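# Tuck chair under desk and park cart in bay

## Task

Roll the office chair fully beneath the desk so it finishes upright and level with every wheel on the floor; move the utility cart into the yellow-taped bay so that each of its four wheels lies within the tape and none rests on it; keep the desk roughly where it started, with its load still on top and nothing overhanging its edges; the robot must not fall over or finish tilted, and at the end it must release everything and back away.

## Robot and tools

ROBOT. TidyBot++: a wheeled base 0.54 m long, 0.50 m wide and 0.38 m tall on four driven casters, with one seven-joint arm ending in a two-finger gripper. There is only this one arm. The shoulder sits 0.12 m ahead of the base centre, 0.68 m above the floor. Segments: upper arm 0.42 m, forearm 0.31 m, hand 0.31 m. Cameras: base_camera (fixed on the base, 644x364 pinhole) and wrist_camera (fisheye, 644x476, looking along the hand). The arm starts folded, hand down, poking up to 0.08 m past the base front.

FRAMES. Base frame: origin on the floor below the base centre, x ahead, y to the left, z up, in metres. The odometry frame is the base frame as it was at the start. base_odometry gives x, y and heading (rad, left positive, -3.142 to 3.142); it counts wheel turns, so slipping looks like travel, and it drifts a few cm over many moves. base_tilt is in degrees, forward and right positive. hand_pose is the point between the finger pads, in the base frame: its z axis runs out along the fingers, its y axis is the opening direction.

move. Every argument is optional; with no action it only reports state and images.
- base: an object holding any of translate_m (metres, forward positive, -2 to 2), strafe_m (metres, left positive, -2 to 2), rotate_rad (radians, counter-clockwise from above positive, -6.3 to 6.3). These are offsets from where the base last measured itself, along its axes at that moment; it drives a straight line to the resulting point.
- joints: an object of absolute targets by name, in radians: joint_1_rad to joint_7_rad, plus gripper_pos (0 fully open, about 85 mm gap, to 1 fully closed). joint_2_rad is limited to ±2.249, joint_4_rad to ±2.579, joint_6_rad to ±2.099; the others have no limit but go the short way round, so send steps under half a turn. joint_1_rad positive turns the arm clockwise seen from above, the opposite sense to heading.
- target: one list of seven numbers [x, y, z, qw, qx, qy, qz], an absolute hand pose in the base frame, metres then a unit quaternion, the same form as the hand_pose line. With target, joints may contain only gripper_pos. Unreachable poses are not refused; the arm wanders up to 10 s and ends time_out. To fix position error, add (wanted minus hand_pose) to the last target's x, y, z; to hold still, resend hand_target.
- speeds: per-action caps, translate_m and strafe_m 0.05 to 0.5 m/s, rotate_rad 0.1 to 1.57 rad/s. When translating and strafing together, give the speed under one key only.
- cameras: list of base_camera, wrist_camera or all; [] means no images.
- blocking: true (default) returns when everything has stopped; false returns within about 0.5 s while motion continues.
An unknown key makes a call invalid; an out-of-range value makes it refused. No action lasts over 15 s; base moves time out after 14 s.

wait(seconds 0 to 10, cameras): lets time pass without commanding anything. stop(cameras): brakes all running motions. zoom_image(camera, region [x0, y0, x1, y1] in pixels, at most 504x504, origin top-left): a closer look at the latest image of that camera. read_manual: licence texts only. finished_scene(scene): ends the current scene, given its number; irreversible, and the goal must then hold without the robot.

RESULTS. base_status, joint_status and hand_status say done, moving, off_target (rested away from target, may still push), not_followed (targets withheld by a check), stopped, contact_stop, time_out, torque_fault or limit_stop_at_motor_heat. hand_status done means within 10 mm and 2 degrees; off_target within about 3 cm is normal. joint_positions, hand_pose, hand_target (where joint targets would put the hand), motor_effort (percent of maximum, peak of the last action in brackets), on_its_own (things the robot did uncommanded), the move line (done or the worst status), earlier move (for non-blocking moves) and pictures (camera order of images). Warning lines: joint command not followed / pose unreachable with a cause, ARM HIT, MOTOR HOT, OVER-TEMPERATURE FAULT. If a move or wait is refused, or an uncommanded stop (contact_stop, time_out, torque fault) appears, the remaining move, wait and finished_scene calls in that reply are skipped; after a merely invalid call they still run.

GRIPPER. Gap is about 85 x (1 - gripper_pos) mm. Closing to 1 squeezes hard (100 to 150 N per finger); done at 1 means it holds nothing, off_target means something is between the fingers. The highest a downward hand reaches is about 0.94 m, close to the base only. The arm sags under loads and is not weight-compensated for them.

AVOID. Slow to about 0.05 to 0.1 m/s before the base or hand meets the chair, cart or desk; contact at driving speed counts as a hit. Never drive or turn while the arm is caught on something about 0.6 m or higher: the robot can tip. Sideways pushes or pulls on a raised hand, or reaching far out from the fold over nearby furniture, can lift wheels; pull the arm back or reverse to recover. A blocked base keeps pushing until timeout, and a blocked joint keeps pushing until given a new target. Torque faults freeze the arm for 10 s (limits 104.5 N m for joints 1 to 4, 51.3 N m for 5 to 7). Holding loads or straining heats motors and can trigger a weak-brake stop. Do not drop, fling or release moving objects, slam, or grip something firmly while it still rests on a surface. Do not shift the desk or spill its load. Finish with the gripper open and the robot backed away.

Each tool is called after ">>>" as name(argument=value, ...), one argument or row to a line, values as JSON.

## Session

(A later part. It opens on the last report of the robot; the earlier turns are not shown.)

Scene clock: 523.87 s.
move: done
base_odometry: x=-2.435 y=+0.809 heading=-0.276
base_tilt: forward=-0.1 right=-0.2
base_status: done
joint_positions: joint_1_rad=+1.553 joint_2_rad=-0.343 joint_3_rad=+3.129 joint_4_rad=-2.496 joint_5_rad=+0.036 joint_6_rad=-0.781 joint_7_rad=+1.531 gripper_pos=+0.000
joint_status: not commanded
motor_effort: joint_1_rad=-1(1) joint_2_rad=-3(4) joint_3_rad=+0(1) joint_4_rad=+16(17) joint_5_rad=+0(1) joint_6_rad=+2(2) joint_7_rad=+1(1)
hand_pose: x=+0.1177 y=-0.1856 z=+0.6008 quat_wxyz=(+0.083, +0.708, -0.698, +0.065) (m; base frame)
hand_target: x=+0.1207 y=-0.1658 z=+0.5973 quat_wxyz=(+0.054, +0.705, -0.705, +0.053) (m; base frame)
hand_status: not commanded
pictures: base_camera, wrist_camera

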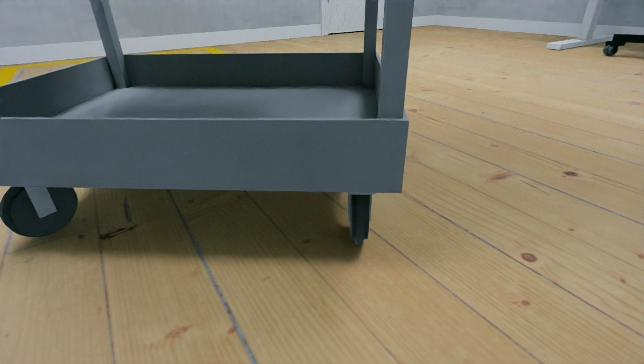

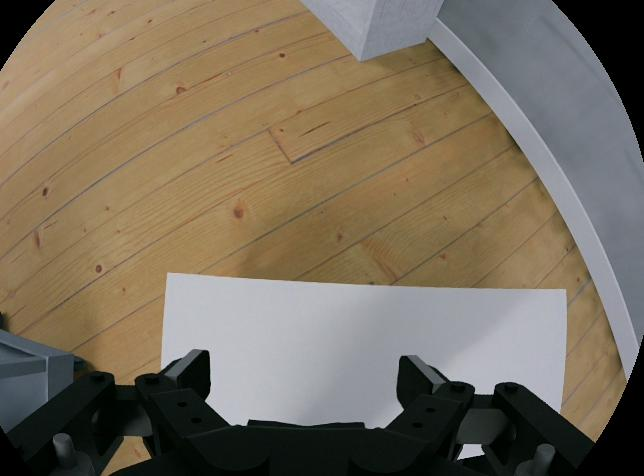

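>>> move(
  base={"strafe_m":0.19,"translate_m":0.2},
  speeds={"translate_m":0.2},
  cameras=["base_camera"],
)

>>> move(
  base={"translate_m":0.2},
  speeds={"translate_m":0.06},
)

Scene clock: 536.03 s.
move: done
base_odometry: x=-2.191 y=+0.937 heading=-0.277
base_tilt: forward=+0.0 right=-0.1
base_status: done
joint_positions: joint_1_rad=+1.553 joint_2_rad=-0.344 joint_3_rad=+3.129 joint_4_rad=-2.496 joint_5_rad=+0.036 joint_6_rad=-0.782 joint_7_rad=+1.531 gripper_pos=+0.000
joint_status: not commanded
motor_effort: joint_1_rad=+0(1) joint_2_rad=-3(5) joint_3_rad=+0(1) joint_4_rad=+16(18) joint_5_rad=+0(1) joint_6_rad=+2(3) joint_7_rad=+0(2)
hand_pose: x=+0.1177 y=-0.1853 z=+0.6009 quat_wxyz=(+0.083, +0.708, -0.699, +0.065) (m; base frame)
hand_target: x=+0.1207 y=-0.1658 z=+0.5973 quat_wxyz=(+0.054, +0.705, -0.705, +0.053) (m; base frame)
hand_status: not commanded
pictures: base_camera

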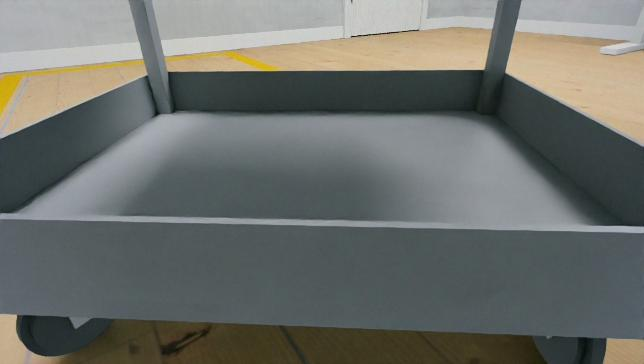

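Scene clock: 539.83 s.
move: done
base_odometry: x=-1.998 y=+0.883 heading=-0.277
base_tilt: forward=-0.1 right=-0.1
base_status: done
joint_positions: joint_1_rad=+1.553 joint_2_rad=-0.344 joint_3_rad=+3.129 joint_4_rad=-2.496 joint_5_rad=+0.034 joint_6_rad=-0.782 joint_7_rad=+1.531 gripper_pos=+0.000
joint_status: not commanded
motor_effort: joint_1_rad=+0(1) joint_2_rad=-4(4) joint_3_rad=+0(1) joint_4_rad=+16(17) joint_5_rad=+0(1) joint_6_rad=+2(3) joint_7_rad=+0(2)
hand_pose: x=+0.1179 y=-0.1853 z=+0.6009 quat_wxyz=(+0.082, +0.707, -0.699, +0.065) (m; base frame)
hand_target: x=+0.1207 y=-0.1658 z=+0.5973 quat_wxyz=(+0.054, +0.705, -0.705, +0.053) (m; base frame)
hand_status: not commanded
pictures: base_camera, wrist_camera

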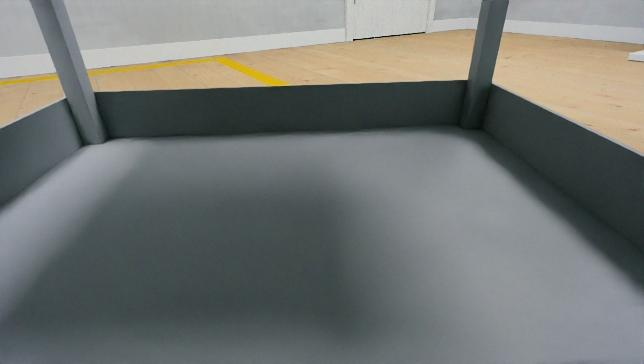

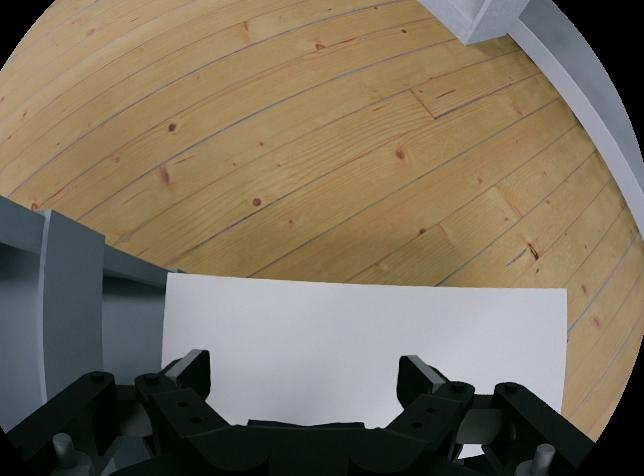

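>>> move(
  base={"translate_m":0.2,"strafe_m":0.01,"rotate_rad":0.1},
  speeds={"translate_m":0.12,"rotate_rad":0.1},
  cameras=["base_camera"],
)

>>> move(
  base={"translate_m":0.2,"strafe_m":0.01,"rotate_rad":0.1},
  speeds={"translate_m":0.12,"rotate_rad":0.1},
  cameras=["base_camera"],
)

>>> move(
  base={"translate_m":0.2,"strafe_m":0.01,"rotate_rad":0.1},
  speeds={"translate_m":0.12,"rotate_rad":0.1},
)

Scene clock: 562.03 s.
move: done
base_odometry: x=-1.803 y=+0.838 heading=-0.175
base_tilt: forward=-0.1 right=-0.1
base_status: done
joint_positions: joint_1_rad=+1.554 joint_2_rad=-0.344 joint_3_rad=+3.130 joint_4_rad=-2.496 joint_5_rad=+0.034 joint_6_rad=-0.782 joint_7_rad=+1.531 gripper_pos=+0.000
joint_status: not commanded
motor_effort: joint_1_rad=+0(1) joint_2_rad=-2(4) joint_3_rad=+0(1) joint_4_rad=+15(17) joint_5_rad=+0(1) joint_6_rad=+2(3) joint_7_rad=+1(1)
hand_pose: x=+0.1178 y=-0.1853 z=+0.6009 quat_wxyz=(+0.082, +0.707, -0.700, +0.066) (m; base frame)
hand_target: x=+0.1207 y=-0.1658 z=+0.5973 quat_wxyz=(+0.054, +0.705, -0.705, +0.053) (m; base frame)
hand_status: not commanded
pictures: base_camera

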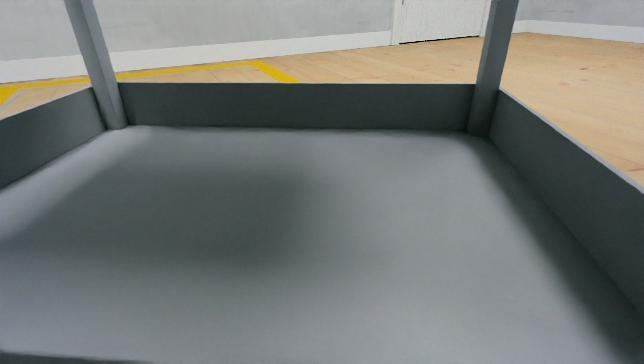

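Scene clock: 564.30 s.
move: done
base_odometry: x=-1.604 y=+0.813 heading=-0.074
base_tilt: forward=-0.1 right=-0.1
base_status: done
joint_positions: joint_1_rad=+1.554 joint_2_rad=-0.344 joint_3_rad=+3.131 joint_4_rad=-2.496 joint_5_rad=+0.032 joint_6_rad=-0.782 joint_7_rad=+1.531 gripper_pos=+0.000
joint_status: not commanded
motor_effort: joint_1_rad=-1(1) joint_2_rad=-3(4) joint_3_rad=+0(1) joint_4_rad=+16(17) joint_5_rad=-1(1) joint_6_rad=+2(3) joint_7_rad=+0(1)
hand_pose: x=+0.1180 y=-0.1852 z=+0.6009 quat_wxyz=(+0.081, +0.706, -0.700, +0.066) (m; base frame)
hand_target: x=+0.1207 y=-0.1658 z=+0.5973 quat_wxyz=(+0.054, +0.705, -0.705, +0.053) (m; base frame)
hand_status: not commanded
pictures: base_camera

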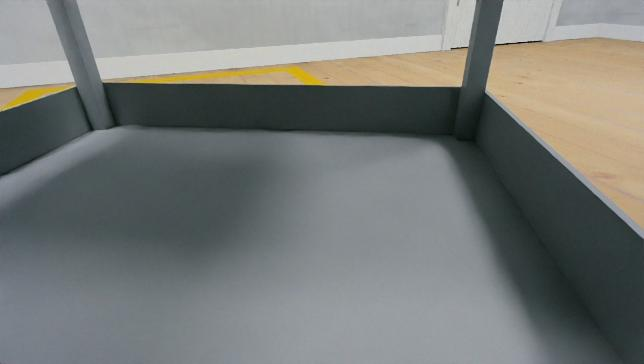

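Scene clock: 566.57 s.
move: done
base_odometry: x=-1.404 y=+0.808 heading=+0.027
base_tilt: forward=-0.1 right=-0.2
base_status: done
joint_positions: joint_1_rad=+1.555 joint_2_rad=-0.344 joint_3_rad=+3.132 joint_4_rad=-2.496 joint_5_rad=+0.032 joint_6_rad=-0.782 joint_7_rad=+1.531 gripper_pos=+0.000
joint_status: not commanded
motor_effort: joint_1_rad=+0(1) joint_2_rad=-3(4) joint_3_rad=+0(1) joint_4_rad=+16(17) joint_5_rad=+0(1) joint_6_rad=+2(2) joint_7_rad=+0(1)
hand_pose: x=+0.1178 y=-0.1852 z=+0.6009 quat_wxyz=(+0.081, +0.705, -0.701, +0.066) (m; base frame)
hand_target: x=+0.1207 y=-0.1658 z=+0.5973 quat_wxyz=(+0.054, +0.705, -0.705, +0.053) (m; base frame)
hand_status: not commanded
pictures: base_camera, wrist_camera

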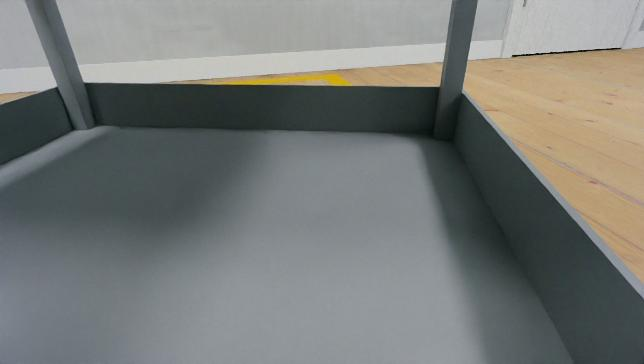

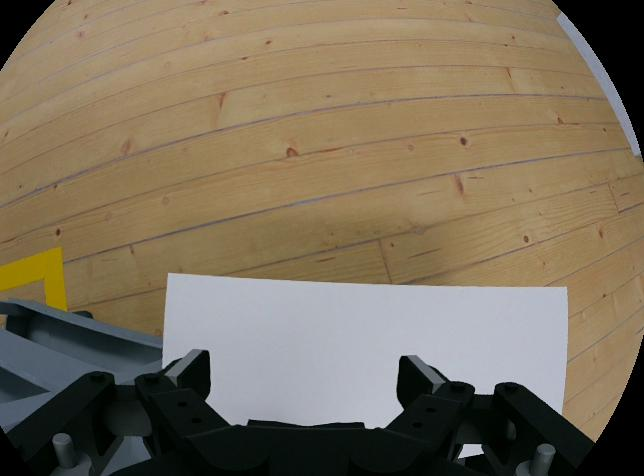

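>>> move(
  base={"translate_m":0.25,"strafe_m":0.012,"rotate_rad":0.1},
  speeds={"translate_m":0.12,"rotate_rad":0.1},
  cameras=[],
)

>>> move(
  base={"translate_m":0.25,"strafe_m":0.012,"rotate_rad":0.1},
  speeds={"translate_m":0.12,"rotate_rad":0.1},
)

>>> move(
  base={"translate_m":0.24,"strafe_m":0.012,"rotate_rad":0.1},
  speeds={"translate_m":0.1,"rotate_rad":0.1},
)

Scene clock: 585.50 s.
move: done
base_odometry: x=-1.154 y=+0.827 heading=+0.129
base_tilt: forward=-0.1 right=-0.2
base_status: done
joint_positions: joint_1_rad=+1.555 joint_2_rad=-0.344 joint_3_rad=+3.132 joint_4_rad=-2.496 joint_5_rad=+0.032 joint_6_rad=-0.782 joint_7_rad=+1.531 gripper_pos=+0.000
joint_status: not commanded
motor_effort: joint_1_rad=-1(1) joint_2_rad=-3(4) joint_3_rad=+0(1) joint_4_rad=+15(17) joint_5_rad=+0(1) joint_6_rad=+2(2) joint_7_rad=+0(2)
hand_pose: x=+0.1177 y=-0.1852 z=+0.6009 quat_wxyz=(+0.081, +0.705, -0.701, +0.066) (m; base frame)
hand_target: x=+0.1207 y=-0.1658 z=+0.5973 quat_wxyz=(+0.054, +0.705, -0.705, +0.053) (m; base frame)
hand_status: not commanded
pictures: none
No camera images: "cameras" was empty.

Scene clock: 588.10 s.
move: done
base_odometry: x=-0.908 y=+0.871 heading=+0.230
base_tilt: forward=+0.0 right=-0.1
base_status: done
joint_positions: joint_1_rad=+1.556 joint_2_rad=-0.344 joint_3_rad=+3.133 joint_4_rad=-2.496 joint_5_rad=+0.031 joint_6_rad=-0.782 joint_7_rad=+1.531 gripper_pos=+0.000
joint_status: not commanded
motor_effort: joint_1_rad=+0(1) joint_2_rad=-3(5) joint_3_rad=+0(1) joint_4_rad=+16(17) joint_5_rad=+0(1) joint_6_rad=+2(3) joint_7_rad=+0(1)
hand_pose: x=+0.1177 y=-0.1852 z=+0.6009 quat_wxyz=(+0.081, +0.705, -0.702, +0.066) (m; base frame)
hand_target: x=+0.1207 y=-0.1658 z=+0.5973 quat_wxyz=(+0.054, +0.705, -0.705, +0.053) (m; base frame)
hand_status: not commanded
pictures: base_camera, wrist_camera

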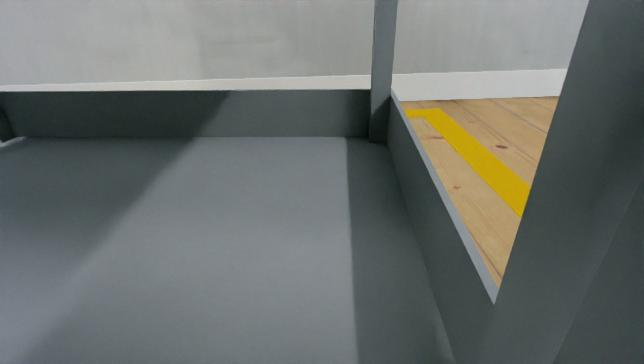

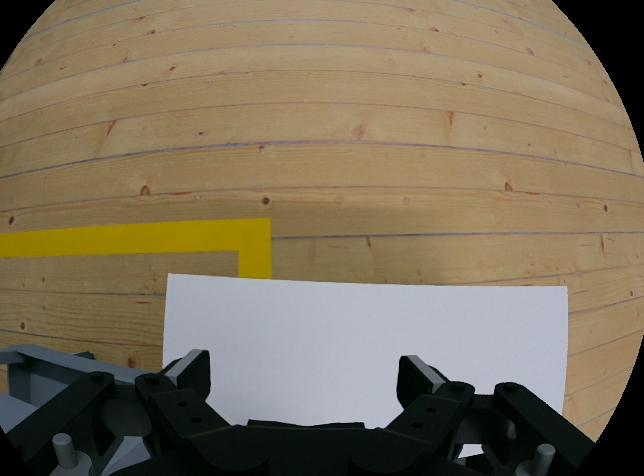

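Scene clock: 590.97 s.
move: done
base_odometry: x=-0.677 y=+0.937 heading=+0.331
base_tilt: forward=+0.0 right=-0.1
base_status: done
joint_positions: joint_1_rad=+1.556 joint_2_rad=-0.344 joint_3_rad=+3.133 joint_4_rad=-2.496 joint_5_rad=+0.031 joint_6_rad=-0.782 joint_7_rad=+1.531 gripper_pos=+0.000
joint_status: not commanded
motor_effort: joint_1_rad=-1(1) joint_2_rad=-2(5) joint_3_rad=+0(1) joint_4_rad=+16(18) joint_5_rad=+0(1) joint_6_rad=+2(3) joint_7_rad=+0(1)
hand_pose: x=+0.1177 y=-0.1852 z=+0.6009 quat_wxyz=(+0.081, +0.705, -0.702, +0.067) (m; base frame)
hand_target: x=+0.1207 y=-0.1658 z=+0.5973 quat_wxyz=(+0.054, +0.705, -0.705, +0.053) (m; base frame)
hand_status: not commanded
pictures: base_camera, wrist_camera

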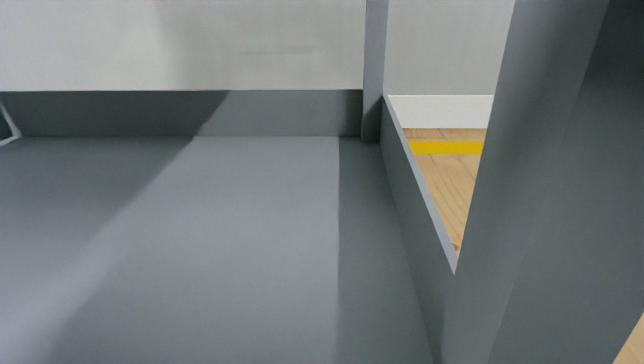

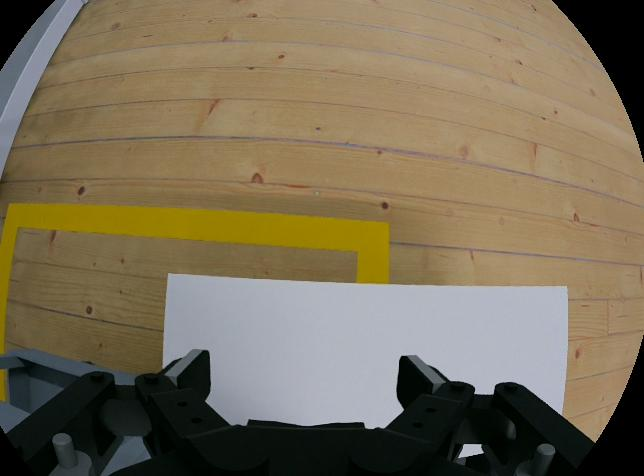

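>>> move(
  base={"translate_m":-0.7},
  speeds={"translate_m":0.3},
)

Scene clock: 604.77 s.
move: done
base_odometry: x=-1.339 y=+0.710 heading=+0.331
base_tilt: forward=-0.1 right=-0.1
base_status: done
joint_positions: joint_1_rad=+1.556 joint_2_rad=-0.345 joint_3_rad=+3.133 joint_4_rad=-2.496 joint_5_rad=+0.031 joint_6_rad=-0.782 joint_7_rad=+1.531 gripper_pos=+0.000
joint_status: not commanded
motor_effort: joint_1_rad=+0(1) joint_2_rad=-4(4) joint_3_rad=+0(1) joint_4_rad=+16(17) joint_5_rad=+0(1) joint_6_rad=+2(3) joint_7_rad=+0(1)
hand_pose: x=+0.1177 y=-0.1852 z=+0.6011 quat_wxyz=(+0.081, +0.705, -0.702, +0.067) (m; base frame)
hand_target: x=+0.1207 y=-0.1658 z=+0.5973 quat_wxyz=(+0.054, +0.705, -0.705, +0.053) (m; base frame)
hand_status: not commanded
pictures: base_camera, wrist_camera

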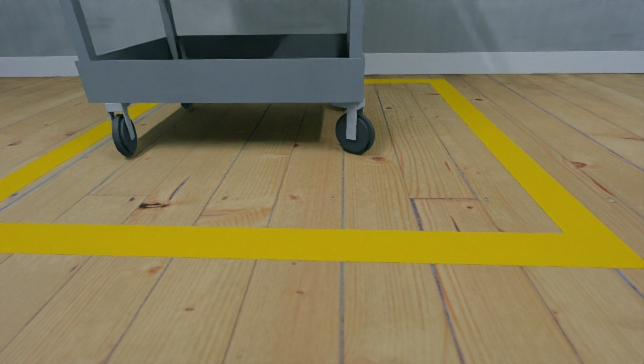

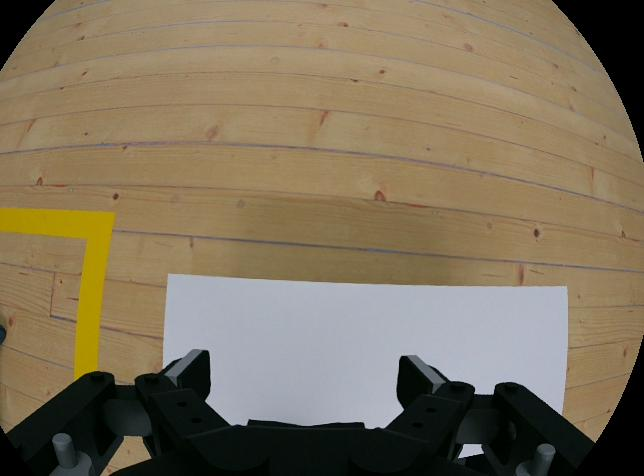

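>>> finished_scene(
  scene=2,
)

The scene is finished: the task was done.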